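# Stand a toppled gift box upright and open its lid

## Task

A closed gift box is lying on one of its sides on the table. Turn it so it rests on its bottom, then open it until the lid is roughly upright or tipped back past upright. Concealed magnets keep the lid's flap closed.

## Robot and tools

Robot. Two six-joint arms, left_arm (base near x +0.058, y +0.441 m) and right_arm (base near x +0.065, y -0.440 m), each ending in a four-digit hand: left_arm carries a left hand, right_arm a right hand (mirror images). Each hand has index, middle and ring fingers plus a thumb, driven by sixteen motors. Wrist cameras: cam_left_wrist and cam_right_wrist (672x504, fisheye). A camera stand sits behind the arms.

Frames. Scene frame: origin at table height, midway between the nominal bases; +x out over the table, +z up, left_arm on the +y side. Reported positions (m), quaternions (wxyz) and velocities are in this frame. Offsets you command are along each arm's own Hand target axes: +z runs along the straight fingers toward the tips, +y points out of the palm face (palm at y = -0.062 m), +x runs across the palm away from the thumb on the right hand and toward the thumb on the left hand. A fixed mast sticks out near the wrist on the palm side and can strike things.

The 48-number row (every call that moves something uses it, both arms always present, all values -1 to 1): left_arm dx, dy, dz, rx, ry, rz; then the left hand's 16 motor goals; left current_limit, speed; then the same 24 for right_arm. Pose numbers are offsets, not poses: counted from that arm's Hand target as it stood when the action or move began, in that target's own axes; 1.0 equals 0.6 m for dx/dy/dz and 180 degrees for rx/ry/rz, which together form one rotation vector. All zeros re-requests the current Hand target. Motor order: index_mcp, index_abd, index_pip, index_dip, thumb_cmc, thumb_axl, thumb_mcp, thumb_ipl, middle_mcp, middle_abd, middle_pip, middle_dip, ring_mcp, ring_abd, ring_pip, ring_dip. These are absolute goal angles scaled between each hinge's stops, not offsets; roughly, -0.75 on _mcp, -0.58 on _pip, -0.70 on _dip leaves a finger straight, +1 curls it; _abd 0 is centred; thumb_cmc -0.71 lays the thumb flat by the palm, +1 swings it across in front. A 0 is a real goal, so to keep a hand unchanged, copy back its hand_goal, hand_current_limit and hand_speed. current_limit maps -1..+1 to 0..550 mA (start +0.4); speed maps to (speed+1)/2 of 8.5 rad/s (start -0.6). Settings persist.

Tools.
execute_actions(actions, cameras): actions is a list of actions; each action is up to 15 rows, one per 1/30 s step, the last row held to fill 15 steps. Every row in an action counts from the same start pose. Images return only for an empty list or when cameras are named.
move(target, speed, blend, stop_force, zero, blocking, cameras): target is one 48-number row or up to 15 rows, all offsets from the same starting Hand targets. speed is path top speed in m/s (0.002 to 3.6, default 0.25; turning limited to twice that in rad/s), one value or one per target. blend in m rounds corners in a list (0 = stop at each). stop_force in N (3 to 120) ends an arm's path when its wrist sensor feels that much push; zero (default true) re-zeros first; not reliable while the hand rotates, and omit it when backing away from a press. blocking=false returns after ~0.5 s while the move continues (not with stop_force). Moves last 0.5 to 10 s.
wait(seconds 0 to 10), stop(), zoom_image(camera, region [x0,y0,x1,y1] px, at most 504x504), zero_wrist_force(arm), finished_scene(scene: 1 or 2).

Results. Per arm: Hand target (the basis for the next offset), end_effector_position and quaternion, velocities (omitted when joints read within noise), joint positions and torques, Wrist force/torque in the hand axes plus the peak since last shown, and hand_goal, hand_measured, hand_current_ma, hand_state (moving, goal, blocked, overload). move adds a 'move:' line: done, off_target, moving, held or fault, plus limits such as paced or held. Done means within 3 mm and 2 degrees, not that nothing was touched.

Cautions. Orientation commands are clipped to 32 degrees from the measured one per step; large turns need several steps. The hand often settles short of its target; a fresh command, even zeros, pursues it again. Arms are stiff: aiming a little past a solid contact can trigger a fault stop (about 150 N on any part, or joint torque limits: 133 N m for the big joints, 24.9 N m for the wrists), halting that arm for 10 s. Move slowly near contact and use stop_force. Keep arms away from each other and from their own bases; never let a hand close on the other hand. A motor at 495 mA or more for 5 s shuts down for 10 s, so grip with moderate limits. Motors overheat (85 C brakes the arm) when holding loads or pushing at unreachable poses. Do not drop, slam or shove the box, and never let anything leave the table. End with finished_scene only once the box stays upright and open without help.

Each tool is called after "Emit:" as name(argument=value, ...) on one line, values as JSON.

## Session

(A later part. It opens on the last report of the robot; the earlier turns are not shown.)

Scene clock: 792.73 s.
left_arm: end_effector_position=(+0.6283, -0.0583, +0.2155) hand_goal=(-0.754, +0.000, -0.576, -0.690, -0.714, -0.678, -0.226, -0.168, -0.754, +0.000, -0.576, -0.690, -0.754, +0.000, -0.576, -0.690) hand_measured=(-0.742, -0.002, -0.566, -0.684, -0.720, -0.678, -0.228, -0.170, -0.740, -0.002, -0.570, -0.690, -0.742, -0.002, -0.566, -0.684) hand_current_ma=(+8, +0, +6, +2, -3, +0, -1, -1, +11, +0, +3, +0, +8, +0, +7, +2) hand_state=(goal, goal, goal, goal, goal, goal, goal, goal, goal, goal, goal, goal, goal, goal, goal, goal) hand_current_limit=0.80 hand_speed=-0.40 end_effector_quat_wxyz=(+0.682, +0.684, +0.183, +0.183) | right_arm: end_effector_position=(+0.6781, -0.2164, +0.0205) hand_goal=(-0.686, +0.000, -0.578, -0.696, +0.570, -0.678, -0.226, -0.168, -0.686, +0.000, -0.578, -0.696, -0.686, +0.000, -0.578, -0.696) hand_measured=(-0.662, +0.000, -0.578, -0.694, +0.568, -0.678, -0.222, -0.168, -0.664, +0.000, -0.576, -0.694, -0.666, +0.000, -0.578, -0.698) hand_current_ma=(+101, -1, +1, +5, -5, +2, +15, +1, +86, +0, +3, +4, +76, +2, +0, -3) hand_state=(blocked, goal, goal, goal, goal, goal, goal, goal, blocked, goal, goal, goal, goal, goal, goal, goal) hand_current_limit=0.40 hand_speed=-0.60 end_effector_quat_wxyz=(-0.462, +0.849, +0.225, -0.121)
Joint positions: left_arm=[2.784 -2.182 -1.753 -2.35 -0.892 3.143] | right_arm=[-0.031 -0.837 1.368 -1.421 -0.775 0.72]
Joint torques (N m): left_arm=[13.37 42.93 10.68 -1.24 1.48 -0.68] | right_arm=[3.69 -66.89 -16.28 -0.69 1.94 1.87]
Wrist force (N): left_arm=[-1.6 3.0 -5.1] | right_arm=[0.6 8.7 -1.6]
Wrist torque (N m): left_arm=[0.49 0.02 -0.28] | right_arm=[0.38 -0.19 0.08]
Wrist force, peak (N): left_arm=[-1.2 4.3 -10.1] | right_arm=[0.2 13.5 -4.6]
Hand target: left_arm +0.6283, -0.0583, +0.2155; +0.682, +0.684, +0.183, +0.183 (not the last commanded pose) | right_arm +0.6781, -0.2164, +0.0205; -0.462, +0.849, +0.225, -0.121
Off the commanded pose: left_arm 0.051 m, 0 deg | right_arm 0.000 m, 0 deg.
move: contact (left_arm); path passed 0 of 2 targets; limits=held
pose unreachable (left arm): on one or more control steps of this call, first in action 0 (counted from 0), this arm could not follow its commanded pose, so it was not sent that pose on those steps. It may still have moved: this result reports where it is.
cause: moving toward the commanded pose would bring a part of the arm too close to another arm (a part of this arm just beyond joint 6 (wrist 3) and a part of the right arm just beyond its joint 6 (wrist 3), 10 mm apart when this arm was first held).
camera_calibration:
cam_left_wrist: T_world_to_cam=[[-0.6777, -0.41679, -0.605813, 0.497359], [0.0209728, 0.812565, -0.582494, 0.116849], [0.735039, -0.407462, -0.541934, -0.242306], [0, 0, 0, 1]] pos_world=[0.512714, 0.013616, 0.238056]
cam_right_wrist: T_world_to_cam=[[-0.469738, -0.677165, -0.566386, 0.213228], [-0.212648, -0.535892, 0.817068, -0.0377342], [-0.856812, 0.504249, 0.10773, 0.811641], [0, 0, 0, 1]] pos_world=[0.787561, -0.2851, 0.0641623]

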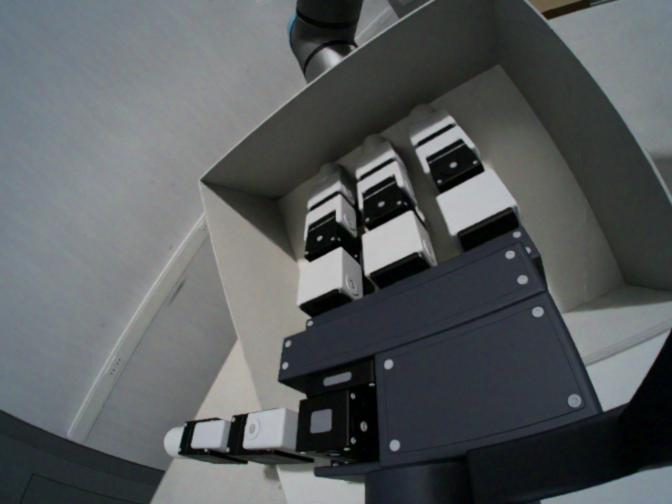

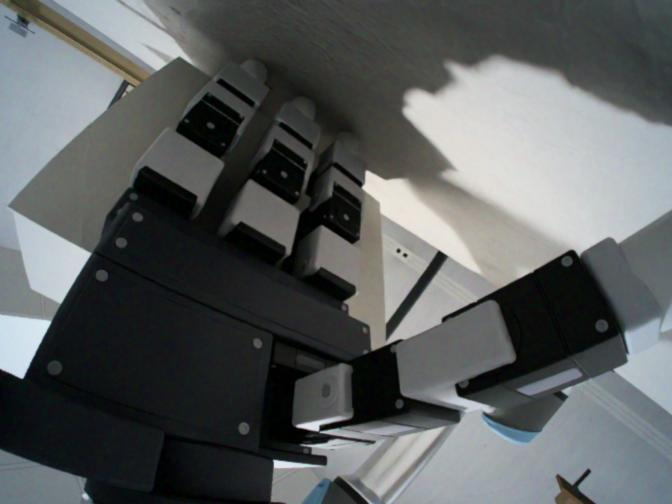

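Emit:
move(target=[[0,0.0,-0.06,0,0,0,-0.754,0,-0.576,-0.69,-0.714,-0.678,-0.226,-0.168,-0.754,0,-0.576,-0.69,-0.754,0,-0.576,-0.69,0.8,-0.4,0,0,0,0,0,0,-0.685,0,-0.577,-0.696,0.571,-0.678,-0.226,-0.168,-0.685,0,-0.577,-0.696,-0.685,0,-0.577,-0.696,0.4,-0.6]], speed=0.03, cameras=["all"])

Scene clock: 800.93 s.
left_arm: end_effector_position=(+0.6103, -0.0273, +0.2156) hand_goal=(-0.754, +0.000, -0.576, -0.690, -0.714, -0.678, -0.226, -0.168, -0.754, +0.000, -0.576, -0.690, -0.754, +0.000, -0.576, -0.690) hand_measured=(-0.760, -0.002, -0.576, -0.688, -0.720, -0.678, -0.228, -0.170, -0.762, -0.002, -0.576, -0.688, -0.760, -0.002, -0.576, -0.688) hand_current_ma=(-3, +0, +0, +1, -3, +0, -1, -1, -4, +0, +0, +1, -3, +0, +0, +1) hand_state=(goal, goal, goal, goal, goal, goal, goal, goal, goal, goal, goal, goal, goal, goal, goal, goal) hand_current_limit=0.80 hand_speed=-0.40 end_effector_quat_wxyz=(+0.682, +0.684, +0.183, +0.183) | right_arm: end_effector_position=(+0.6781, -0.2164, +0.0205) hand_goal=(-0.686, +0.000, -0.578, -0.696, +0.570, -0.678, -0.226, -0.168, -0.686, +0.000, -0.578, -0.696, -0.686, +0.000, -0.578, -0.696) hand_measured=(-0.662, +0.000, -0.578, -0.694, +0.568, -0.678, -0.222, -0.168, -0.664, +0.000, -0.576, -0.694, -0.666, +0.000, -0.578, -0.698) hand_current_ma=(+100, -1, +1, +5, -5, +2, +15, +1, +89, +0, +3, +4, +82, +2, +0, -3) hand_state=(blocked, goal, goal, goal, goal, goal, goal, goal, blocked, goal, goal, goal, blocked, goal, goal, goal) hand_current_limit=0.40 hand_speed=-0.60 end_effector_quat_wxyz=(-0.462, +0.849, +0.225, -0.121)
Joint positions: left_arm=[2.83 -2.127 -1.857 -2.302 -0.846 3.143] | right_arm=[-0.031 -0.837 1.368 -1.421 -0.775 0.72]
Joint torques (N m): left_arm=[13.29 42.93 8.96 3.34 1.66 0.69] | right_arm=[-8.33 -65.02 -24.75 0.12 0.88 1.79]
Wrist force (N): left_arm=[-1.3 -0.3 -0.8] | right_arm=[0.4 2.7 -0.3]
Wrist torque (N m): left_arm=[0.41 0.15 -0.18] | right_arm=[0.19 -0.22 -0.01]
Wrist force, peak (N): left_arm=[-1.4 2.8 -5.4] | right_arm=[0.7 9.4 -1.4]
Hand target: left_arm +0.6103, -0.0272, +0.2156; +0.682, +0.684, +0.183, +0.183 | right_arm +0.6781, -0.2164, +0.0205; -0.462, +0.849, +0.225, -0.121
Off the commanded pose: left_arm 0.000 m, 0 deg | right_arm 0.000 m, 0 deg.
move: done
camera_calibration:
cam_left_wrist: T_world_to_cam=[[-0.677699, -0.416734, -0.605852, 0.498257], [0.0210197, 0.812593, -0.582453, 0.0919779], [0.735039, -0.407462, -0.541934, -0.216423], [0, 0, 0, 1]] pos_world=[0.494814, 0.0447163, 0.238156]
cam_right_wrist: T_world_to_cam=[[-0.469749, -0.67719, -0.566347, 0.213227], [-0.212626, -0.53586, 0.817095, -0.0377445], [-0.856812, 0.504249, 0.107731, 0.811641], [0, 0, 0, 1]] pos_world=[0.787561, -0.2851, 0.0641623]

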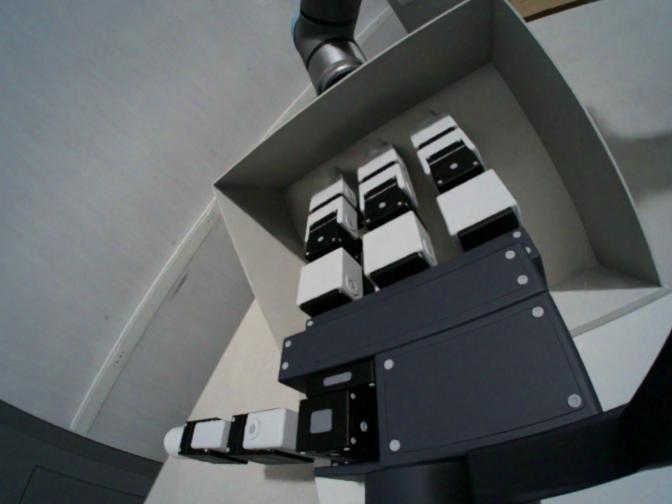

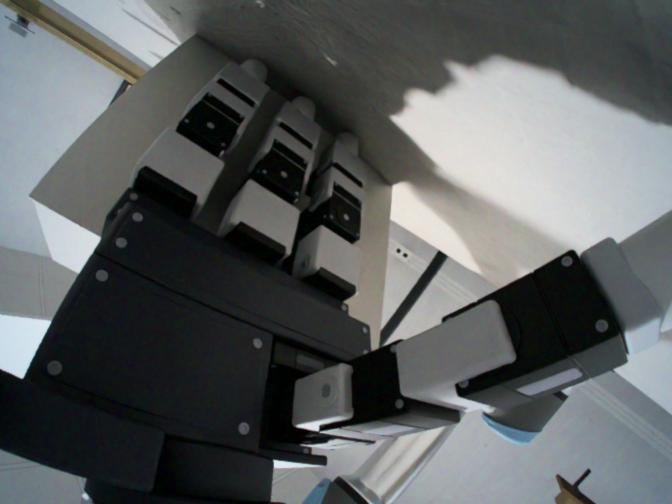

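Emit:
move(target=[[0,0,-0.25,0,0,0,-0.754,0,-0.576,-0.69,-0.714,-0.678,-0.226,-0.168,-0.754,0,-0.576,-0.69,-0.754,0,-0.576,-0.69,0.8,-0.4,0,0,0,0,0,0,-0.685,0,-0.577,-0.696,0.571,-0.678,-0.226,-0.168,-0.685,0,-0.577,-0.696,-0.685,0,-0.577,-0.696,0.4,-0.6],[0,0.31,-0.2,0,0,0,-0.754,0,-0.576,-0.69,-0.714,-0.678,-0.226,-0.168,-0.754,0,-0.576,-0.69,-0.754,0,-0.576,-0.69,0.8,-0.4,0,0,0,0,0,0,-0.685,0,-0.577,-0.696,0.571,-0.678,-0.226,-0.168,-0.685,0,-0.577,-0.696,-0.685,0,-0.577,-0.696,0.4,-0.6],[0,0.31,0.0,0.5,0,0,-0.754,0,-0.576,-0.69,-0.714,-0.678,-0.226,-0.168,-0.754,0,-0.576,-0.69,-0.754,0,-0.576,-0.69,0.8,-0.4,0,0,0,0,0,0,-0.685,0,-0.577,-0.696,0.571,-0.678,-0.226,-0.168,-0.685,0,-0.577,-0.696,-0.685,0,-0.577,-0.696,0.4,-0.6]], speed=[0.1,0.15,0.25], blend=[0,0.03,0], cameras=["all"])

Scene clock: 834.10 s.
left_arm: end_effector_position=(+0.6092, -0.0265, +0.4005) hand_goal=(-0.754, +0.000, -0.576, -0.690, -0.714, -0.678, -0.226, -0.168, -0.754, +0.000, -0.576, -0.690, -0.754, +0.000, -0.576, -0.690) hand_measured=(-0.756, -0.002, -0.576, -0.688, -0.720, -0.678, -0.224, -0.168, -0.758, -0.002, -0.576, -0.688, -0.756, -0.002, -0.576, -0.688) hand_current_ma=(-1, +0, +0, +1, -2, +0, +1, +0, -1, +0, +0, +1, -1, +0, +0, +1) hand_state=(goal, goal, goal, goal, goal, goal, goal, goal, goal, goal, goal, goal, goal, goal, goal, goal) hand_current_limit=0.80 hand_speed=-0.40 end_effector_quat_wxyz=(+0.088, +0.960, +0.260, +0.054) | right_arm: end_effector_position=(+0.6781, -0.2164, +0.0205) hand_goal=(-0.686, +0.000, -0.578, -0.696, +0.570, -0.678, -0.226, -0.168, -0.686, +0.000, -0.578, -0.696, -0.686, +0.000, -0.578, -0.696) hand_measured=(-0.662, +0.000, -0.578, -0.694, +0.568, -0.678, -0.222, -0.168, -0.664, +0.000, -0.576, -0.694, -0.666, +0.000, -0.578, -0.698) hand_current_ma=(+100, -1, +1, +5, -5, +2, +15, +1, +89, +0, +3, +4, +82, +2, +0, -3) hand_state=(blocked, goal, goal, goal, goal, goal, goal, goal, blocked, goal, goal, goal, blocked, goal, goal, goal) hand_current_limit=0.40 hand_speed=-0.60 end_effector_quat_wxyz=(-0.462, +0.849, +0.225, -0.121)
Joint positions: left_arm=[2.693 -2.52 -0.035 -5.101 -1.511 3.717] | right_arm=[-0.031 -0.837 1.368 -1.421 -0.775 0.72]
Joint torques (N m): left_arm=[-12.87 40.89 25.5 -3.84 -1.26 -1.64] | right_arm=[-9.92 -60.13 -24.9 -2.97 0.84 1.47]
Wrist force (N): left_arm=[-0.4 1.0 -0.3] | right_arm=[0.3 2.8 -0.3]
Wrist torque (N m): left_arm=[0.22 0.05 -0.06] | right_arm=[0.21 -0.21 -0.01]
Wrist force, peak (N): left_arm=[-1.5 -1.0 -0.8] | right_arm=[0.4 3.2 -0.1]
Hand target: left_arm +0.6105, -0.0275, +0.4016; -0.001, +0.966, +0.259, +0.000 | right_arm +0.6781, -0.2164, +0.0205; -0.462, +0.849, +0.225, -0.121
Off the commanded pose: left_arm 0.002 m, 12 deg | right_arm 0.000 m, 0 deg.
elbow stopped short (left arm): the move would have taken joint 3 (elbow) straighter than the controller allows.
move: off_target (left_arm)
camera_calibration:
cam_left_wrist: T_world_to_cam=[[-0.976585, 0.105768, -0.187335, 0.638169], [-0.0250109, 0.809072, 0.587178, -0.241484], [0.213672, 0.578114, -0.787482, 0.326987], [0, 0, 0, 1]] pos_world=[0.547319, -0.0611558, 0.518842]
cam_right_wrist: T_world_to_cam=[[-0.469738, -0.677165, -0.566386, 0.213228], [-0.212648, -0.535892, 0.817068, -0.0377342], [-0.856812, 0.504249, 0.10773, 0.811641], [0, 0, 0, 1]] pos_world=[0.787561, -0.2851, 0.0641623]

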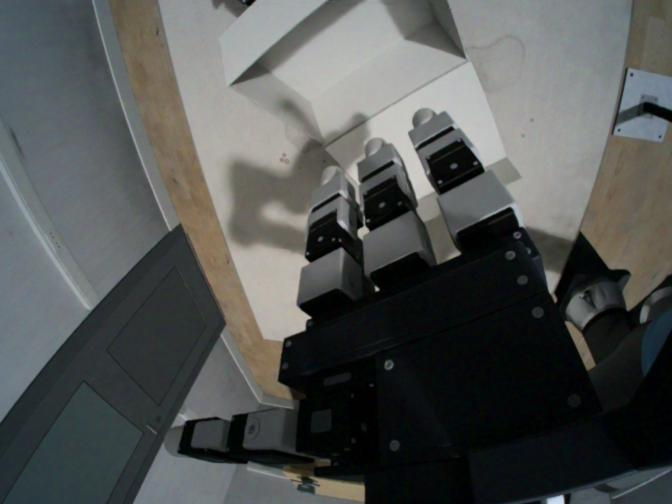

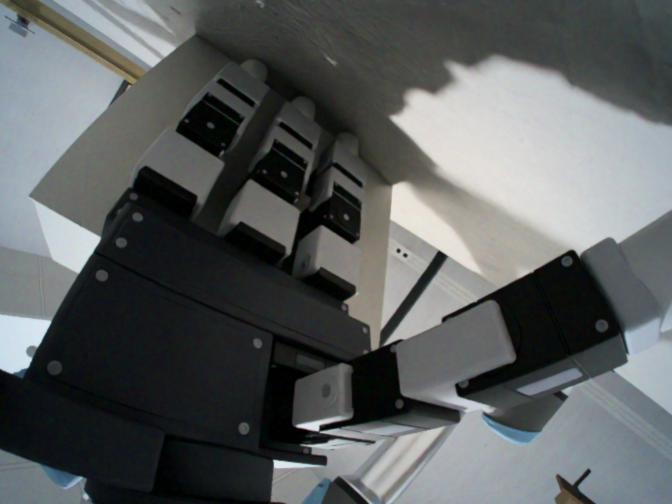

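Emit:
move(target=[[0,0.075,0.095,0,0,0,-0.754,0,-0.576,-0.69,-0.714,-0.678,-0.226,-0.168,-0.754,0,-0.576,-0.69,-0.754,0,-0.576,-0.69,0.8,-0.4,0,0,0,0,0,0,-0.685,0,-0.577,-0.696,0.571,-0.678,-0.226,-0.168,-0.685,0,-0.577,-0.696,-0.685,0,-0.577,-0.696,0.4,-0.6]], speed=0.08, stop_force=4, cameras=["cam_left_wrist"])

Scene clock: 846.83 s.
left_arm: end_effector_position=(+0.6317, -0.0653, +0.3436) hand_goal=(-0.754, +0.000, -0.576, -0.690, -0.714, -0.678, -0.226, -0.168, -0.754, +0.000, -0.576, -0.690, -0.754, +0.000, -0.576, -0.690) hand_measured=(-0.756, -0.002, -0.576, -0.688, -0.720, -0.678, -0.224, -0.168, -0.758, -0.002, -0.576, -0.688, -0.756, -0.002, -0.576, -0.688) hand_current_ma=(-1, +0, +0, +1, -2, +0, +1, +0, -1, +0, +0, +1, -1, +0, +0, +1) hand_state=(goal, goal, goal, goal, goal, goal, goal, goal, goal, goal, goal, goal, goal, goal, goal, goal) hand_current_limit=0.80 hand_speed=-0.40 end_effector_quat_wxyz=(+0.100, +0.959, +0.260, +0.062) | right_arm: end_effector_position=(+0.6781, -0.2164, +0.0205) hand_goal=(-0.686, +0.000, -0.578, -0.696, +0.570, -0.678, -0.226, -0.168, -0.686, +0.000, -0.578, -0.696, -0.686, +0.000, -0.578, -0.696) hand_measured=(-0.662, +0.000, -0.578, -0.694, +0.568, -0.678, -0.222, -0.168, -0.664, +0.000, -0.576, -0.694, -0.666, +0.000, -0.578, -0.698) hand_current_ma=(+100, -1, +1, +5, -5, +2, +15, +1, +89, +0, +3, +4, +82, +2, +0, -3) hand_state=(blocked, goal, goal, goal, goal, goal, goal, goal, blocked, goal, goal, goal, blocked, goal, goal, goal) hand_current_limit=0.40 hand_speed=-0.60 end_effector_quat_wxyz=(-0.462, +0.849, +0.225, -0.121)
Joint positions: left_arm=[2.655 -2.604 -0.035 -4.987 -1.512 3.679] | right_arm=[-0.031 -0.837 1.368 -1.421 -0.775 0.72]
Joint torques (N m): left_arm=[-13.3 43.86 18.62 0.11 -1.47 -1.71] | right_arm=[-10.35 -56.38 -24.96 -3.01 0.74 1.34]
Wrist force (N): left_arm=[-0.5 0.7 -0.4] | right_arm=[0.2 2.8 -0.4]
Wrist torque (N m): left_arm=[0.22 0.07 -0.03] | right_arm=[0.21 -0.20 -0.02]
Wrist force, peak (N): left_arm=[-0.5 1.2 -0.4] | right_arm=[0.3 3.1 -0.4]
Hand target: left_arm +0.6329, -0.0664, +0.3445; -0.001, +0.966, +0.259, +0.000 | right_arm +0.6781, -0.2164, +0.0205; -0.462, +0.849, +0.225, -0.121
Off the commanded pose: left_arm 0.002 m, 14 deg | right_arm 0.000 m, 0 deg.
elbow stopped short (left arm): the move would have taken joint 3 (elbow) straighter than the controller allows.
move: off_target (left_arm)
camera_calibration:
cam_left_wrist: T_world_to_cam=[[-0.972124, 0.102778, -0.210741, 0.658599], [-0.0370177, 0.820256, 0.570797, -0.162121], [0.231527, 0.562687, -0.793586, 0.289662], [0, 0, 0, 1]] pos_world=[0.567174, -0.0976983, 0.461204]
Images, in order (width x height): cam_left_wrist 672x504.

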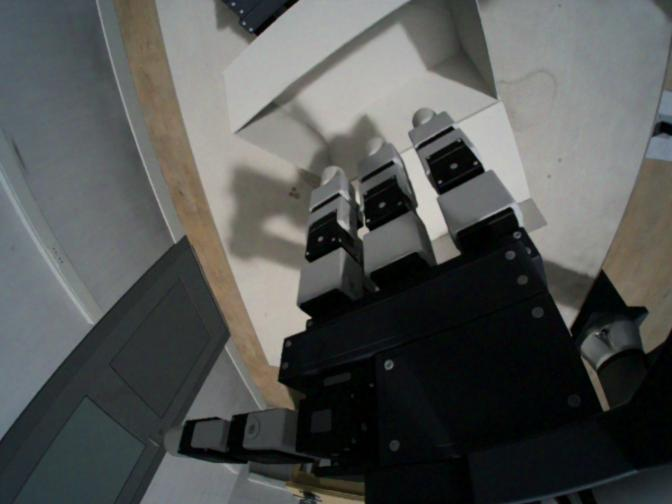

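Emit:
move(target=[[0,0,0,0,0,0,-0.754,0,-0.576,-0.69,-0.714,-0.678,-0.226,-0.168,-0.754,0,-0.576,-0.69,-0.754,0,-0.576,-0.69,0.8,-0.4,0,-0.0727,0.1118,0,0,0,-0.685,0,-0.577,-0.696,0.571,-0.678,-0.226,-0.168,-0.685,0,-0.577,-0.696,-0.685,0,-0.577,-0.696,0.4,-0.6]], speed=0.02, stop_force=10, cameras=["all"])

Scene clock: 863.10 s.
left_arm: end_effector_position=(+0.6317, -0.0653, +0.3436) hand_goal=(-0.754, +0.000, -0.576, -0.690, -0.714, -0.678, -0.226, -0.168, -0.754, +0.000, -0.576, -0.690, -0.754, +0.000, -0.576, -0.690) hand_measured=(-0.756, -0.002, -0.576, -0.688, -0.720, -0.678, -0.224, -0.168, -0.758, -0.002, -0.576, -0.688, -0.768, -0.002, -0.584, -0.694) hand_current_ma=(-1, +0, +0, +1, -2, +0, +1, +0, -1, +0, +0, +1, -10, +0, -4, -1) hand_state=(goal, goal, goal, goal, goal, goal, goal, goal, goal, goal, goal, goal, goal, goal, goal, goal) hand_current_limit=0.80 hand_speed=-0.40 end_effector_quat_wxyz=(+0.100, +0.959, +0.260, +0.062) | right_arm: end_effector_position=(+0.6385, -0.1469, +0.0206) hand_goal=(-0.686, +0.000, -0.578, -0.696, +0.570, -0.678, -0.226, -0.168, -0.686, +0.000, -0.578, -0.696, -0.686, +0.000, -0.578, -0.696) hand_measured=(-0.660, +0.000, -0.578, -0.694, +0.568, -0.678, -0.222, -0.168, -0.664, +0.000, -0.576, -0.694, -0.666, +0.000, -0.578, -0.698) hand_current_ma=(+104, -1, +1, +5, -5, +2, +15, +1, +88, +0, +3, +4, +78, +2, +0, -3) hand_state=(blocked, goal, goal, goal, goal, goal, goal, goal, blocked, goal, goal, goal, goal, goal, goal, goal) hand_current_limit=0.40 hand_speed=-0.60 end_effector_quat_wxyz=(-0.462, +0.849, +0.225, -0.121)
Joint positions: left_arm=[2.655 -2.604 -0.035 -4.987 -1.512 3.679] | right_arm=[0.071 -0.889 1.484 -1.575 -0.715 0.841]
Joint torques (N m): left_arm=[-12.86 44.33 11.04 -0.15 -0.93 -1.68] | right_arm=[11.88 -65.88 -12.6 -3.45 4.01 1.98]
Wrist force (N): left_arm=[-0.4 -0.2 -1.6] | right_arm=[0.3 4.7 -0.6]
Wrist torque (N m): left_arm=[0.37 0.00 0.04] | right_arm=[0.11 -0.21 -0.08]
Wrist force, peak (N): left_arm=[-0.3 -0.2 -2.0] | right_arm=[0.6 5.2 0.0]
Hand target: left_arm +0.6329, -0.0664, +0.3445; -0.001, +0.966, +0.259, +0.000 | right_arm +0.6385, -0.1469, +0.0206; -0.462, +0.849, +0.225, -0.121
Off the commanded pose: left_arm 0.002 m, 14 deg | right_arm 0.000 m, 0 deg.
elbow stopped short (left arm): the move would have taken joint 3 (elbow) straighter than the controller allows.
move: off_target (left_arm)
camera_calibration:
cam_left_wrist: T_world_to_cam=[[-0.972124, 0.102778, -0.210741, 0.658599], [-0.0370177, 0.820256, 0.570797, -0.162121], [0.231527, 0.562687, -0.793586, 0.289662], [0, 0, 0, 1]] pos_world=[0.567174, -0.0976983, 0.461204]
cam_right_wrist: T_world_to_cam=[[-0.469749, -0.67719, -0.566347, 0.241814], [-0.212626, -0.53586, 0.817095, -0.00895039], [-0.856812, 0.504249, 0.107731, 0.742604], [0, 0, 0, 1]] pos_world=[0.747961, -0.2155, 0.0642623]

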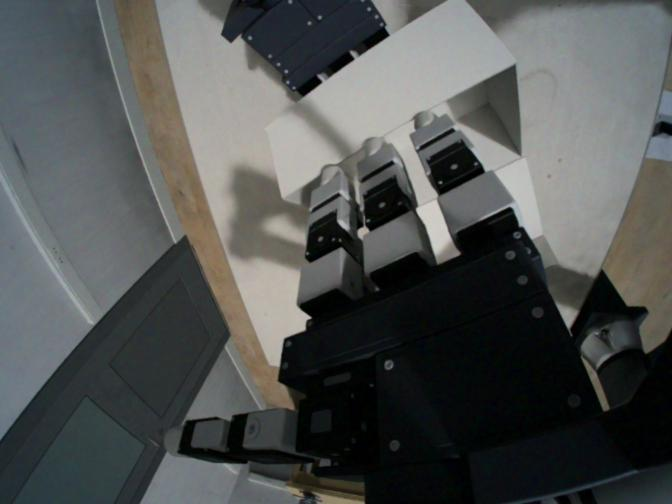

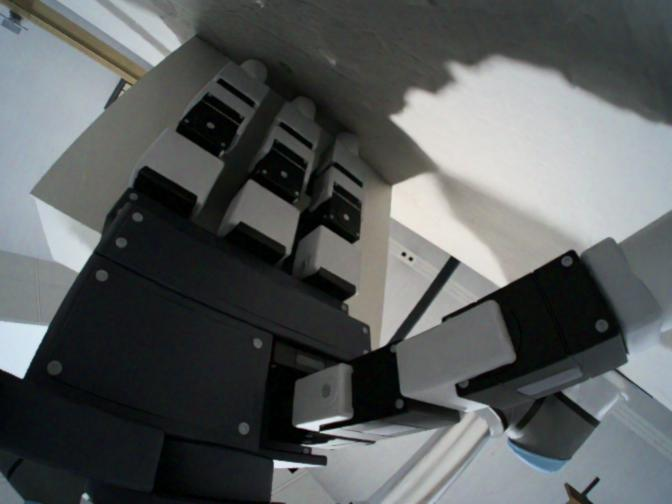

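Emit:
move(target=[[0,-0.03,-0.06,0,0,0,-0.754,0,-0.576,-0.69,-0.714,-0.678,-0.226,-0.168,-0.754,0,-0.576,-0.69,-0.754,0,-0.576,-0.69,0.8,-0.4,0,0,0,0,0,0,-0.685,0,-0.577,-0.696,0.571,-0.678,-0.226,-0.168,-0.685,0,-0.577,-0.696,-0.685,0,-0.577,-0.696,0.4,-0.6],[0,-0.08,-0.05,0,0,0,-0.754,0,-0.576,-0.69,-0.714,-0.678,-0.226,-0.168,-0.754,0,-0.576,-0.69,-0.754,0,-0.576,-0.69,0.8,-0.4,0,0,0,0,0,0,-0.685,0,-0.577,-0.696,0.571,-0.678,-0.226,-0.168,-0.685,0,-0.577,-0.696,-0.685,0,-0.577,-0.696,0.4,-0.6]], speed=0.08, cameras=["cam_left_wrist"])

Scene clock: 878.53 s.
left_arm: end_effector_position=(+0.6078, -0.0240, +0.3737) hand_goal=(-0.754, +0.000, -0.576, -0.690, -0.714, -0.678, -0.226, -0.168, -0.754, +0.000, -0.576, -0.690, -0.754, +0.000, -0.576, -0.690) hand_measured=(-0.756, -0.002, -0.576, -0.688, -0.718, -0.678, -0.224, -0.168, -0.756, -0.002, -0.576, -0.688, -0.756, -0.002, -0.578, -0.692) hand_current_ma=(-1, +0, +0, +1, -2, +0, +1, +0, -1, +0, +0, +1, -1, +0, -1, -1) hand_state=(goal, goal, goal, goal, goal, goal, goal, goal, goal, goal, goal, goal, goal, goal, goal, goal) hand_current_limit=0.80 hand_speed=-0.40 end_effector_quat_wxyz=(+0.053, +0.964, +0.260, +0.032) | right_arm: end_effector_position=(+0.6385, -0.1469, +0.0206) hand_goal=(-0.686, +0.000, -0.578, -0.696, +0.570, -0.678, -0.226, -0.168, -0.686, +0.000, -0.578, -0.696, -0.686, +0.000, -0.578, -0.696) hand_measured=(-0.660, +0.000, -0.578, -0.694, +0.568, -0.678, -0.222, -0.168, -0.664, +0.000, -0.576, -0.694, -0.668, +0.000, -0.578, -0.698) hand_current_ma=(+104, -1, +1, +5, -5, +2, +15, +1, +88, +0, +3, +4, +74, +2, +0, -3) hand_state=(blocked, goal, goal, goal, goal, goal, goal, goal, blocked, goal, goal, goal, goal, goal, goal, goal) hand_current_limit=0.40 hand_speed=-0.60 end_effector_quat_wxyz=(-0.462, +0.849, +0.225, -0.121)
Joint positions: left_arm=[2.687 -2.556 -0.035 -5.144 -1.535 3.718] | right_arm=[0.071 -0.889 1.484 -1.575 -0.715 0.841]
Joint torques (N m): left_arm=[13.02 42.17 24.22 -4.19 -1.29 1.98] | right_arm=[-0.16 -53.85 -13.1 -3.39 0.19 1.43]
Wrist force (N): left_arm=[-0.2 0.7 -0.3] | right_arm=[0.7 2.8 0.0]
Wrist torque (N m): left_arm=[0.19 0.03 -0.11] | right_arm=[0.12 -0.27 -0.05]
Wrist force, peak (N): left_arm=[-0.3 -0.1 -1.8] | right_arm=[0.3 5.2 -0.3]
Hand target: left_arm +0.6089, -0.0248, +0.3746; -0.001, +0.966, +0.259, +0.000 | right_arm +0.6385, -0.1469, +0.0206; -0.462, +0.849, +0.225, -0.121
Off the commanded pose: left_arm 0.002 m, 7 deg | right_arm 0.000 m, 0 deg.
elbow stopped short (left arm): the move would have taken joint 3 (elbow) straighter than the controller allows.
move: off_target (left_arm)
camera_calibration:
cam_left_wrist: T_world_to_cam=[[-0.985484, 0.116882, -0.123125, 0.613248], [0.0128485, 0.774524, 0.632414, -0.268435], [0.169281, 0.621652, -0.764783, 0.32424], [0, 0, 0, 1]] pos_world=[0.552907, -0.0653325, 0.493242]
Images, in order (width x height): cam_left_wrist 672x504.

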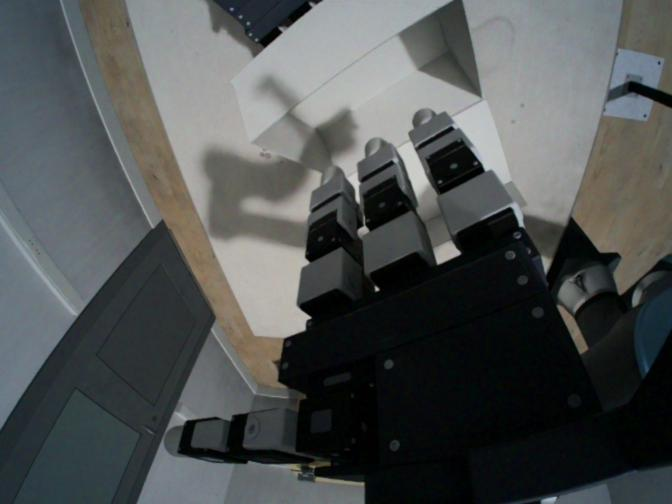

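Emit:
move(target=[[0,-0.01,0.1,0,0,0,-0.754,0,-0.576,-0.69,-0.714,-0.678,-0.226,-0.168,-0.754,0,-0.576,-0.69,-0.754,0,-0.576,-0.69,0.8,-0.4,0,0,0,0,0,0,-0.685,0,-0.577,-0.696,0.571,-0.678,-0.226,-0.168,-0.685,0,-0.577,-0.696,-0.685,0,-0.577,-0.696,0.4,-0.6],[0,0.1,0.12,0,0,0,-0.754,0,-0.576,-0.69,-0.714,-0.678,-0.226,-0.168,-0.754,0,-0.576,-0.69,-0.754,0,-0.576,-0.69,0.8,-0.4,0,0,0,0,0,0,-0.685,0,-0.577,-0.696,0.571,-0.678,-0.226,-0.168,-0.685,0,-0.577,-0.696,-0.685,0,-0.577,-0.696,0.4,-0.6]], speed=[0.06,0.03], stop_force=5, cameras=["all"])

Scene clock: 898.63 s.
left_arm: end_effector_position=(+0.6377, -0.0756, +0.3017) hand_goal=(-0.754, +0.000, -0.576, -0.690, -0.714, -0.678, -0.226, -0.168, -0.754, +0.000, -0.576, -0.690, -0.754, +0.000, -0.576, -0.690) hand_measured=(-0.760, -0.002, -0.578, -0.688, -0.716, -0.678, -0.224, -0.168, -0.760, -0.002, -0.578, -0.688, -0.758, -0.002, -0.578, -0.692) hand_current_ma=(-3, +0, +0, +0, -1, +0, +1, +0, -3, +0, +0, +0, -1, +0, -1, -1) hand_state=(goal, goal, goal, goal, goal, goal, goal, goal, goal, goal, goal, goal, goal, goal, goal, goal) hand_current_limit=0.80 hand_speed=-0.40 end_effector_quat_wxyz=(+0.081, +0.961, +0.260, +0.050) | right_arm: end_effector_position=(+0.6385, -0.1469, +0.0206) hand_goal=(-0.686, +0.000, -0.578, -0.696, +0.570, -0.678, -0.226, -0.168, -0.686, +0.000, -0.578, -0.696, -0.686, +0.000, -0.578, -0.696) hand_measured=(-0.660, +0.000, -0.578, -0.694, +0.568, -0.678, -0.222, -0.168, -0.664, +0.000, -0.576, -0.694, -0.668, +0.000, -0.578, -0.698) hand_current_ma=(+104, -1, +1, +5, -5, +2, +15, +1, +88, +0, +3, +4, +74, +2, +0, -3) hand_state=(blocked, goal, goal, goal, goal, goal, goal, goal, blocked, goal, goal, goal, goal, goal, goal, goal) hand_current_limit=0.40 hand_speed=-0.60 end_effector_quat_wxyz=(-0.462, +0.849, +0.225, -0.121)
Joint positions: left_arm=[2.642 -2.66 -0.035 -4.973 -1.525 3.67] | right_arm=[0.071 -0.889 1.484 -1.575 -0.715 0.841]
Joint torques (N m): left_arm=[-13.6 45.35 25.5 0.41 1.77 -1.56] | right_arm=[-10.15 -39.65 -12.82 -3.36 0.2 0.22]
Wrist force (N): left_arm=[-0.6 -0.9 -1.1] | right_arm=[0.7 5.0 0.0]
Wrist torque (N m): left_arm=[0.30 0.03 -0.01] | right_arm=[0.05 -0.24 0.04]
Wrist force, peak (N): left_arm=[-0.5 -1.0 -1.4] | right_arm=[0.7 5.4 0.3]
Hand target: left_arm +0.6388, -0.0767, +0.3025; -0.001, +0.966, +0.259, +0.000 | right_arm +0.6385, -0.1469, +0.0206; -0.462, +0.849, +0.225, -0.121
Off the commanded pose: left_arm 0.002 m, 11 deg | right_arm 0.000 m, 0 deg.
elbow stopped short (left arm): the move would have taken joint 3 (elbow) straighter than the controller allows.
move: off_target (left_arm)
camera_calibration:
cam_left_wrist: T_world_to_cam=[[-0.978134, 0.10977, -0.176645, 0.650665], [-0.0175302, 0.802824, 0.595959, -0.150782], [0.207234, 0.586024, -0.783345, 0.274995], [0, 0, 0, 1]] pos_world=[0.576806, -0.111526, 0.420212]
cam_right_wrist: T_world_to_cam=[[-0.469749, -0.67719, -0.566347, 0.241814], [-0.212626, -0.53586, 0.817095, -0.00895039], [-0.856812, 0.504249, 0.107731, 0.742604], [0, 0, 0, 1]] pos_world=[0.747961, -0.2155, 0.0642623]

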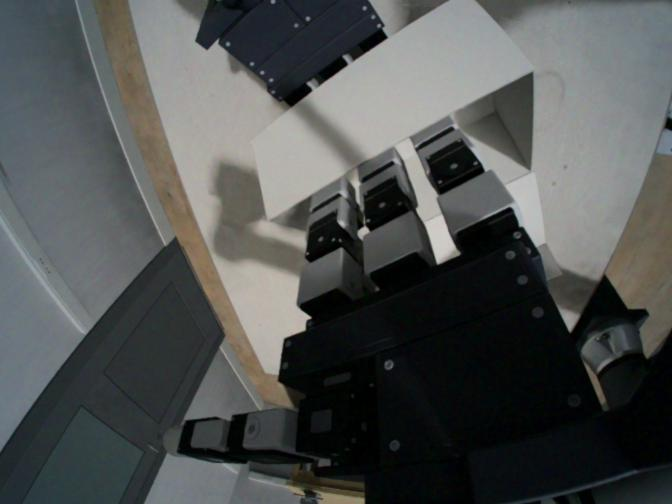

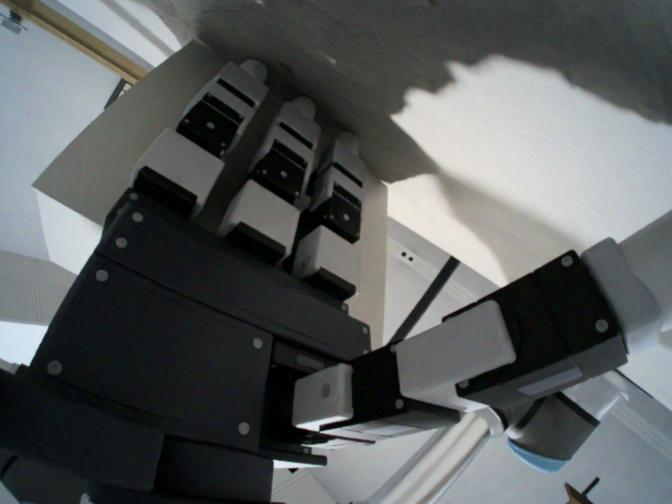

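Emit:
move(target=[[0,0.13,0.04,0,0,0,-0.754,0,-0.576,-0.69,-0.714,-0.678,-0.226,-0.168,-0.754,0,-0.576,-0.69,-0.754,0,-0.576,-0.69,0.8,-0.4,0,0,0,0,0,0,-0.685,0,-0.577,-0.696,0.571,-0.678,-0.226,-0.168,-0.685,0,-0.577,-0.696,-0.685,0,-0.577,-0.696,0.4,-0.6]], speed=0.025, stop_force=6, cameras=["all"])

Scene clock: 906.97 s.
left_arm: end_effector_position=(+0.6642, -0.1220, +0.2848) hand_goal=(-0.754, +0.000, -0.576, -0.690, -0.714, -0.678, -0.226, -0.168, -0.754, +0.000, -0.576, -0.690, -0.754, +0.000, -0.576, -0.690) hand_measured=(-0.766, -0.002, -0.580, -0.688, -0.716, -0.678, -0.224, -0.168, -0.766, +0.000, -0.578, -0.688, -0.764, +0.002, -0.578, -0.692) hand_current_ma=(-9, +0, -1, +0, -1, +0, +1, +0, -8, +0, -1, +0, -6, +0, -1, +0) hand_state=(goal, goal, goal, goal, goal, goal, goal, goal, goal, goal, goal, goal, goal, goal, goal, goal) hand_current_limit=0.80 hand_speed=-0.40 end_effector_quat_wxyz=(+0.154, +0.949, +0.257, +0.095) | right_arm: end_effector_position=(+0.6385, -0.1469, +0.0206) hand_goal=(-0.686, +0.000, -0.578, -0.696, +0.570, -0.678, -0.226, -0.168, -0.686, +0.000, -0.578, -0.696, -0.686, +0.000, -0.578, -0.696) hand_measured=(-0.664, +0.000, -0.578, -0.694, +0.568, -0.678, -0.222, -0.168, -0.668, +0.000, -0.576, -0.694, -0.668, +0.000, -0.578, -0.698) hand_current_ma=(+86, -1, +1, +5, -5, +2, +15, +1, +68, +0, +3, +4, +69, +2, +0, -3) hand_state=(blocked, goal, goal, goal, goal, goal, goal, goal, goal, goal, goal, goal, goal, goal, goal, goal) hand_current_limit=0.40 hand_speed=-0.60 end_effector_quat_wxyz=(-0.462, +0.849, +0.225, -0.121)
Joint positions: left_arm=[2.612 -2.695 -0.036 -4.766 -1.495 3.629] | right_arm=[0.071 -0.889 1.484 -1.575 -0.715 0.841]
Joint torques (N m): left_arm=[13.32 59.43 23.52 -3.48 -1.19 2.12] | right_arm=[-9.4 -39.82 -14.68 -1.99 1.38 0.01]
Wrist force (N): left_arm=[-1.2 -0.2 -0.3] | right_arm=[0.8 4.1 -0.2]
Wrist torque (N m): left_arm=[0.25 0.11 -0.15] | right_arm=[0.22 -0.25 0.08]
Wrist force, peak (N): left_arm=[-0.9 -2.9 -1.5] | right_arm=[0.8 7.6 -0.3]
Hand target: left_arm +0.6642, -0.1220, +0.2848; +0.154, +0.949, +0.257, +0.095 (not the last commanded pose) | right_arm +0.6385, -0.1469, +0.0206; -0.462, +0.849, +0.225, -0.121
Off the commanded pose: left_arm 0.027 m, 21 deg | right_arm 0.000 m, 0 deg.
elbow stopped short (left arm): the move would have taken joint 3 (elbow) straighter than the controller allows.
move: held (left_arm; a check stopped the path); limits=held
pose unreachable (left arm): on one or more control steps of this call, first in action 0 (counted from 0), this arm could not follow its commanded pose, so it was not sent that pose on those steps. It may still have moved: this result reports where it is.
cause: moving toward the commanded pose would bring a part of the arm too close to another arm (a part of this arm just beyond joint 6 (wrist 3) and a part of the right arm just beyond its joint 6 (wrist 3), 10 mm apart when this arm was first held).
camera_calibration:
cam_left_wrist: T_world_to_cam=[[-0.947526, 0.0799955, -0.309507, 0.692586], [-0.0868555, 0.867343, 0.490074, -0.0189553], [0.307652, 0.491241, -0.814882, 0.214097], [0, 0, 0, 1]] pos_world=[0.588729, -0.144136, 0.398114]
cam_right_wrist: T_world_to_cam=[[-0.469738, -0.677165, -0.566386, 0.241814], [-0.212648, -0.535892, 0.817068, -0.00893871], [-0.856812, 0.504249, 0.10773, 0.742605], [0, 0, 0, 1]] pos_world=[0.747961, -0.2155, 0.0642623]

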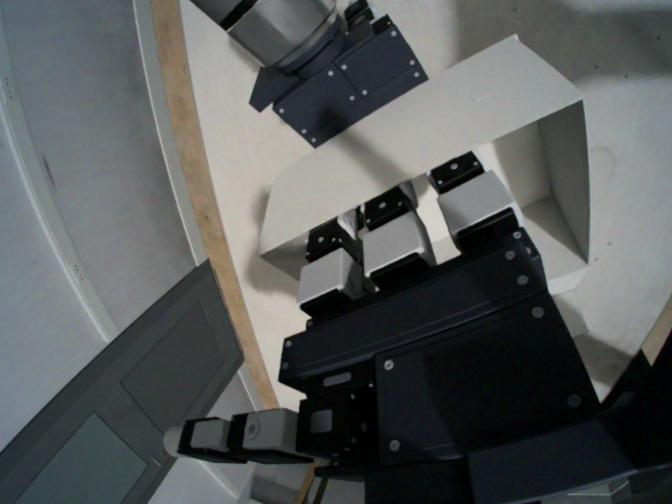

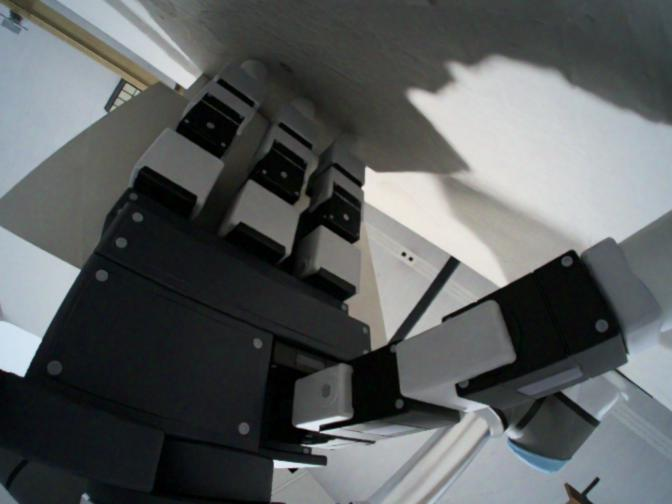

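Emit:
move(target=[[0,0,0,0,0,0,-0.754,0,-0.576,-0.69,-0.714,-0.678,-0.226,-0.168,-0.754,0,-0.576,-0.69,-0.754,0,-0.576,-0.69,0.8,-0.4,0,0.0727,-0.1118,0,0,0,-0.685,0,-0.577,-0.696,0.571,-0.678,-0.226,-0.168,-0.685,0,-0.577,-0.696,-0.685,0,-0.577,-0.696,0.4,-0.6]], speed=0.03, cameras=["all"])

Scene clock: 916.83 s.
left_arm: end_effector_position=(+0.6642, -0.1220, +0.2848) hand_goal=(-0.754, +0.000, -0.576, -0.690, -0.714, -0.678, -0.226, -0.168, -0.754, +0.000, -0.576, -0.690, -0.754, +0.000, -0.576, -0.690) hand_measured=(-0.760, -0.002, -0.580, -0.688, -0.716, -0.678, -0.224, -0.168, -0.762, +0.000, -0.578, -0.688, -0.760, +0.002, -0.578, -0.692) hand_current_ma=(-3, +0, -1, +0, -1, +0, +1, +0, -4, +0, -1, +0, -3, +0, -1, +0) hand_state=(goal, goal, goal, goal, goal, goal, goal, goal, goal, goal, goal, goal, goal, goal, goal, goal) hand_current_limit=0.80 hand_speed=-0.40 end_effector_quat_wxyz=(+0.154, +0.949, +0.257, +0.095) | right_arm: end_effector_position=(+0.6780, -0.2162, +0.0205) hand_goal=(-0.686, +0.000, -0.578, -0.696, +0.570, -0.678, -0.226, -0.168, -0.686, +0.000, -0.578, -0.696, -0.686, +0.000, -0.578, -0.696) hand_measured=(-0.664, +0.000, -0.578, -0.694, +0.568, -0.678, -0.222, -0.168, -0.668, +0.000, -0.576, -0.694, -0.668, +0.000, -0.578, -0.698) hand_current_ma=(+85, -1, +1, +5, -5, +2, +15, +1, +71, +0, +3, +4, +69, +2, +0, -3) hand_state=(blocked, goal, goal, goal, goal, goal, goal, goal, goal, goal, goal, goal, goal, goal, goal, goal) hand_current_limit=0.40 hand_speed=-0.60 end_effector_quat_wxyz=(-0.462, +0.849, +0.225, -0.121)
Joint positions: left_arm=[2.612 -2.695 -0.035 -4.767 -1.495 3.629] | right_arm=[-0.03 -0.837 1.368 -1.422 -0.775 0.721]
Joint torques (N m): left_arm=[11.79 46.93 26.87 -3.66 -0.91 1.98] | right_arm=[-11.84 -38.85 -25.72 1.43 -0.87 -0.6]
Wrist force (N): left_arm=[-1.1 0.8 -0.6] | right_arm=[0.2 2.6 -0.1]
Wrist torque (N m): left_arm=[0.24 0.13 -0.15] | right_arm=[0.21 -0.21 0.12]
Wrist force, peak (N): left_arm=[-1.0 1.1 -0.5] | right_arm=[0.5 4.5 0.4]
Hand target: left_arm +0.6642, -0.1220, +0.2848; +0.154, +0.949, +0.257, +0.095 | right_arm +0.6781, -0.2164, +0.0205; -0.462, +0.849, +0.225, -0.121
Off the commanded pose: left_arm 0.000 m, 0 deg | right_arm 0.000 m, 0 deg.
move: done
camera_calibration:
cam_left_wrist: T_world_to_cam=[[-0.947518, 0.0799135, -0.309554, 0.692618], [-0.0869458, 0.86735, 0.490046, -0.0189384], [0.307653, 0.491241, -0.814881, 0.214178], [0, 0, 0, 1]] pos_world=[0.588729, -0.144137, 0.398213]
cam_right_wrist: T_world_to_cam=[[-0.469795, -0.677131, -0.56638, 0.213371], [-0.212694, -0.535866, 0.817074, -0.0376054], [-0.856769, 0.504323, 0.107726, 0.811442], [0, 0, 0, 1]] pos_world=[0.787461, -0.2849, 0.0641623]

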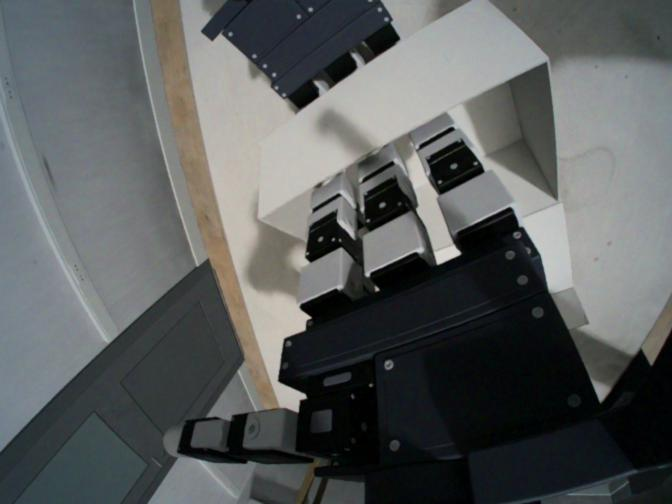

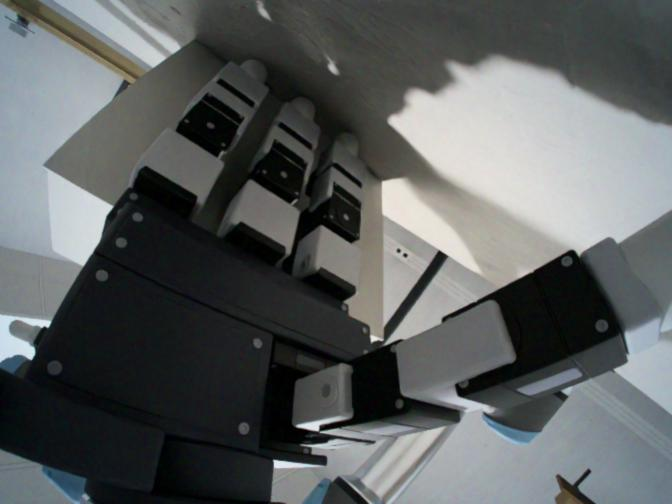

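Emit:
move(target=[[0,0,0,0,0,0,-0.754,0,-0.576,-0.69,-0.714,-0.678,-0.226,-0.168,-0.754,0,-0.576,-0.69,-0.754,0,-0.576,-0.69,0.8,-0.4,0,0.0364,-0.056,0,0,0,-0.685,0,-0.577,-0.696,0.571,-0.678,-0.226,-0.168,-0.685,0,-0.577,-0.696,-0.685,0,-0.577,-0.696,0.4,-0.6]], speed=0.03, cameras=["all"])

Scene clock: 955.50 s.
left_arm: end_effector_position=(+0.6642, -0.1220, +0.2848) hand_goal=(-0.754, +0.000, -0.576, -0.690, -0.714, -0.678, -0.226, -0.168, -0.754, +0.000, -0.576, -0.690, -0.754, +0.000, -0.576, -0.690) hand_measured=(-0.760, -0.002, -0.580, -0.688, -0.716, -0.678, -0.224, -0.168, -0.762, +0.000, -0.578, -0.688, -0.760, +0.002, -0.578, -0.692) hand_current_ma=(-3, +0, -1, +0, -1, +0, +1, +0, -4, +0, -1, +0, -3, +0, -1, +0) hand_state=(goal, goal, goal, goal, goal, goal, goal, goal, goal, goal, goal, goal, goal, goal, goal, goal) hand_current_limit=0.80 hand_speed=-0.40 end_effector_quat_wxyz=(+0.154, +0.949, +0.257, +0.095) | right_arm: end_effector_position=(+0.6978, -0.2511, +0.0204) hand_goal=(-0.686, +0.000, -0.578, -0.696, +0.570, -0.678, -0.226, -0.168, -0.686, +0.000, -0.578, -0.696, -0.686, +0.000, -0.578, -0.696) hand_measured=(-0.664, +0.000, -0.578, -0.694, +0.568, -0.678, -0.222, -0.168, -0.668, +0.000, -0.576, -0.694, -0.668, +0.000, -0.578, -0.698) hand_current_ma=(+85, -1, +1, +5, -5, +2, +15, +1, +69, +0, +3, +4, +69, +2, +0, -3) hand_state=(blocked, goal, goal, goal, goal, goal, goal, goal, goal, goal, goal, goal, goal, goal, goal, goal) hand_current_limit=0.40 hand_speed=-0.60 end_effector_quat_wxyz=(-0.462, +0.849, +0.225, -0.121)
Joint positions: left_arm=[2.612 -2.695 -0.035 -4.767 -1.495 3.629] | right_arm=[-0.078 -0.803 1.297 -1.349 -0.806 0.67]
Joint torques (N m): left_arm=[10.3 47.14 27.2 -3.68 -0.85 1.89] | right_arm=[-13.52 -40.11 -25.38 1.47 -1.15 -0.92]
Wrist force (N): left_arm=[-1.2 0.9 -0.5] | right_arm=[0.2 2.7 0.1]
Wrist torque (N m): left_arm=[0.25 0.14 -0.16] | right_arm=[0.24 -0.21 0.15]
Wrist force, peak (N): left_arm=[-1.2 1.1 -0.5] | right_arm=[0.4 2.8 -0.3]
Hand target: left_arm +0.6642, -0.1220, +0.2848; +0.154, +0.949, +0.257, +0.095 | right_arm +0.6979, -0.2513, +0.0204; -0.462, +0.849, +0.225, -0.121
Off the commanded pose: left_arm 0.000 m, 0 deg | right_arm 0.000 m, 0 deg.
move: done
camera_calibration:
cam_left_wrist: T_world_to_cam=[[-0.947518, 0.0799135, -0.309554, 0.692587], [-0.0869458, 0.86735, 0.490046, -0.0188894], [0.307653, 0.491241, -0.814881, 0.214097], [0, 0, 0, 1]] pos_world=[0.588729, -0.144137, 0.398113]
cam_right_wrist: T_world_to_cam=[[-0.469795, -0.677131, -0.56638, 0.199052], [-0.212694, -0.535866, 0.817074, -0.0519605], [-0.856769, 0.504323, 0.107726, 0.845967], [0, 0, 0, 1]] pos_world=[0.807261, -0.3197, 0.0640623]

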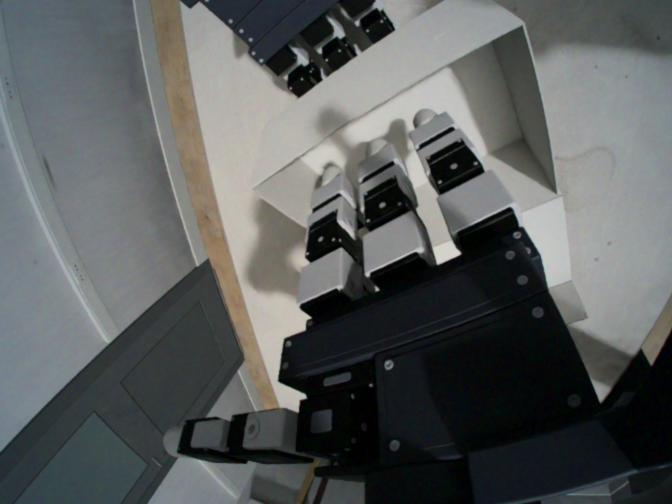

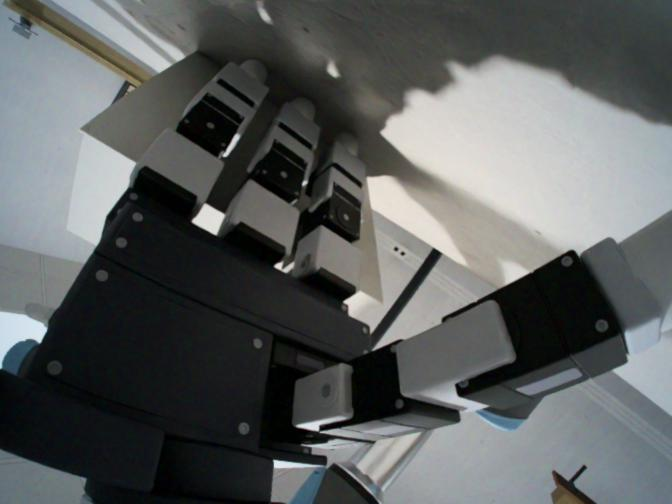

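Emit:
move(target=[[0,0,0,0,0,0,-0.754,0,-0.576,-0.69,-0.714,-0.678,-0.226,-0.168,-0.754,0,-0.576,-0.69,-0.754,0,-0.576,-0.69,0.8,-0.4,0,0.0545,-0.084,0,0,0,-0.685,0,-0.577,-0.696,0.571,-0.678,-0.226,-0.168,-0.685,0,-0.577,-0.696,-0.685,0,-0.577,-0.696,0.4,-0.6]], speed=0.02, cameras=["all"])

Scene clock: 965.00 s.
left_arm: end_effector_position=(+0.6642, -0.1220, +0.2848) hand_goal=(-0.754, +0.000, -0.576, -0.690, -0.714, -0.678, -0.226, -0.168, -0.754, +0.000, -0.576, -0.690, -0.754, +0.000, -0.576, -0.690) hand_measured=(-0.760, -0.002, -0.580, -0.688, -0.716, -0.678, -0.224, -0.168, -0.762, +0.000, -0.578, -0.688, -0.760, +0.002, -0.578, -0.692) hand_current_ma=(-3, +0, -1, +0, -1, +0, +1, +0, -4, +0, -1, +0, -3, +0, -1, +0) hand_state=(goal, goal, goal, goal, goal, goal, goal, goal, goal, goal, goal, goal, goal, goal, goal, goal) hand_current_limit=0.80 hand_speed=-0.40 end_effector_quat_wxyz=(+0.154, +0.949, +0.257, +0.095) | right_arm: end_effector_position=(+0.7276, -0.3034, +0.0204) hand_goal=(-0.686, +0.000, -0.578, -0.696, +0.570, -0.678, -0.226, -0.168, -0.686, +0.000, -0.578, -0.696, -0.686, +0.000, -0.578, -0.696) hand_measured=(-0.666, +0.000, -0.578, -0.694, +0.568, -0.678, -0.222, -0.168, -0.666, +0.000, -0.576, -0.694, -0.666, +0.000, -0.576, -0.698) hand_current_ma=(+84, -1, +2, +5, -5, +2, +14, +1, +78, +0, +8, +4, +78, +2, +6, -3) hand_state=(blocked, goal, goal, goal, goal, goal, goal, goal, goal, goal, goal, goal, goal, goal, goal, goal) hand_current_limit=0.40 hand_speed=-0.60 end_effector_quat_wxyz=(-0.462, +0.849, +0.225, -0.121)
Joint positions: left_arm=[2.612 -2.695 -0.035 -4.767 -1.495 3.629] | right_arm=[-0.144 -0.74 1.169 -1.239 -0.85 0.603]
Joint torques (N m): left_arm=[7.69 47.45 26.56 -3.74 -1.08 1.85] | right_arm=[-13.74 -41.71 -26.98 1.54 -1.11 -1.12]
Wrist force (N): left_arm=[-1.0 0.9 -0.5] | right_arm=[0.1 3.0 0.0]
Wrist torque (N m): left_arm=[0.25 0.12 -0.14] | right_arm=[0.22 -0.18 0.11]
Wrist force, peak (N): left_arm=[-1.2 0.9 -0.8] | right_arm=[0.0 4.4 -0.1]
Hand target: left_arm +0.6642, -0.1220, +0.2848; +0.154, +0.949, +0.257, +0.095 | right_arm +0.7276, -0.3035, +0.0204; -0.462, +0.849, +0.225, -0.121
Off the commanded pose: left_arm 0.000 m, 0 deg | right_arm 0.000 m, 0 deg.
move: done
camera_calibration:
cam_left_wrist: T_world_to_cam=[[-0.947518, 0.0799135, -0.309554, 0.692587], [-0.0869458, 0.86735, 0.490046, -0.0188894], [0.307653, 0.491241, -0.814881, 0.214097], [0, 0, 0, 1]] pos_world=[0.588729, -0.144137, 0.398113]
cam_right_wrist: T_world_to_cam=[[-0.469738, -0.677165, -0.566386, 0.177531], [-0.212648, -0.535892, 0.817068, -0.0737166], [-0.856812, 0.504249, 0.10773, 0.897797], [0, 0, 0, 1]] pos_world=[0.836961, -0.372, 0.0640623]

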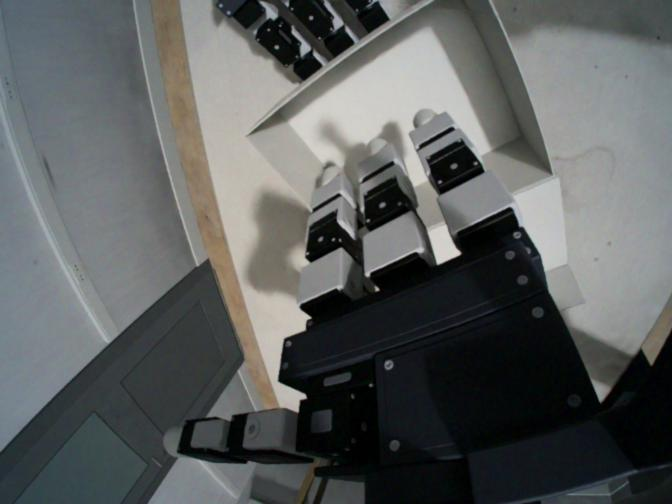

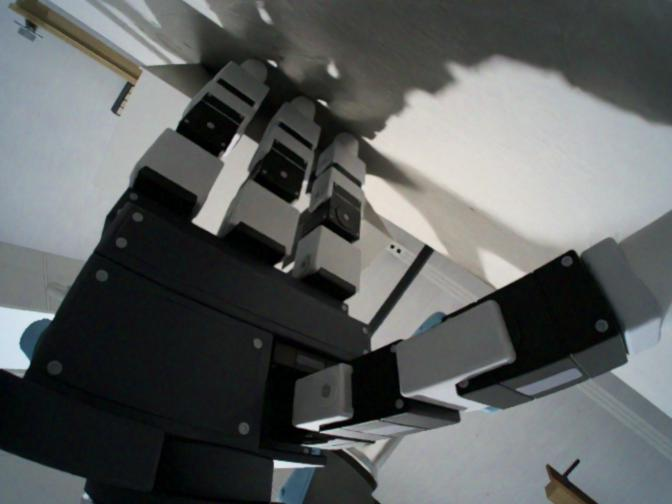

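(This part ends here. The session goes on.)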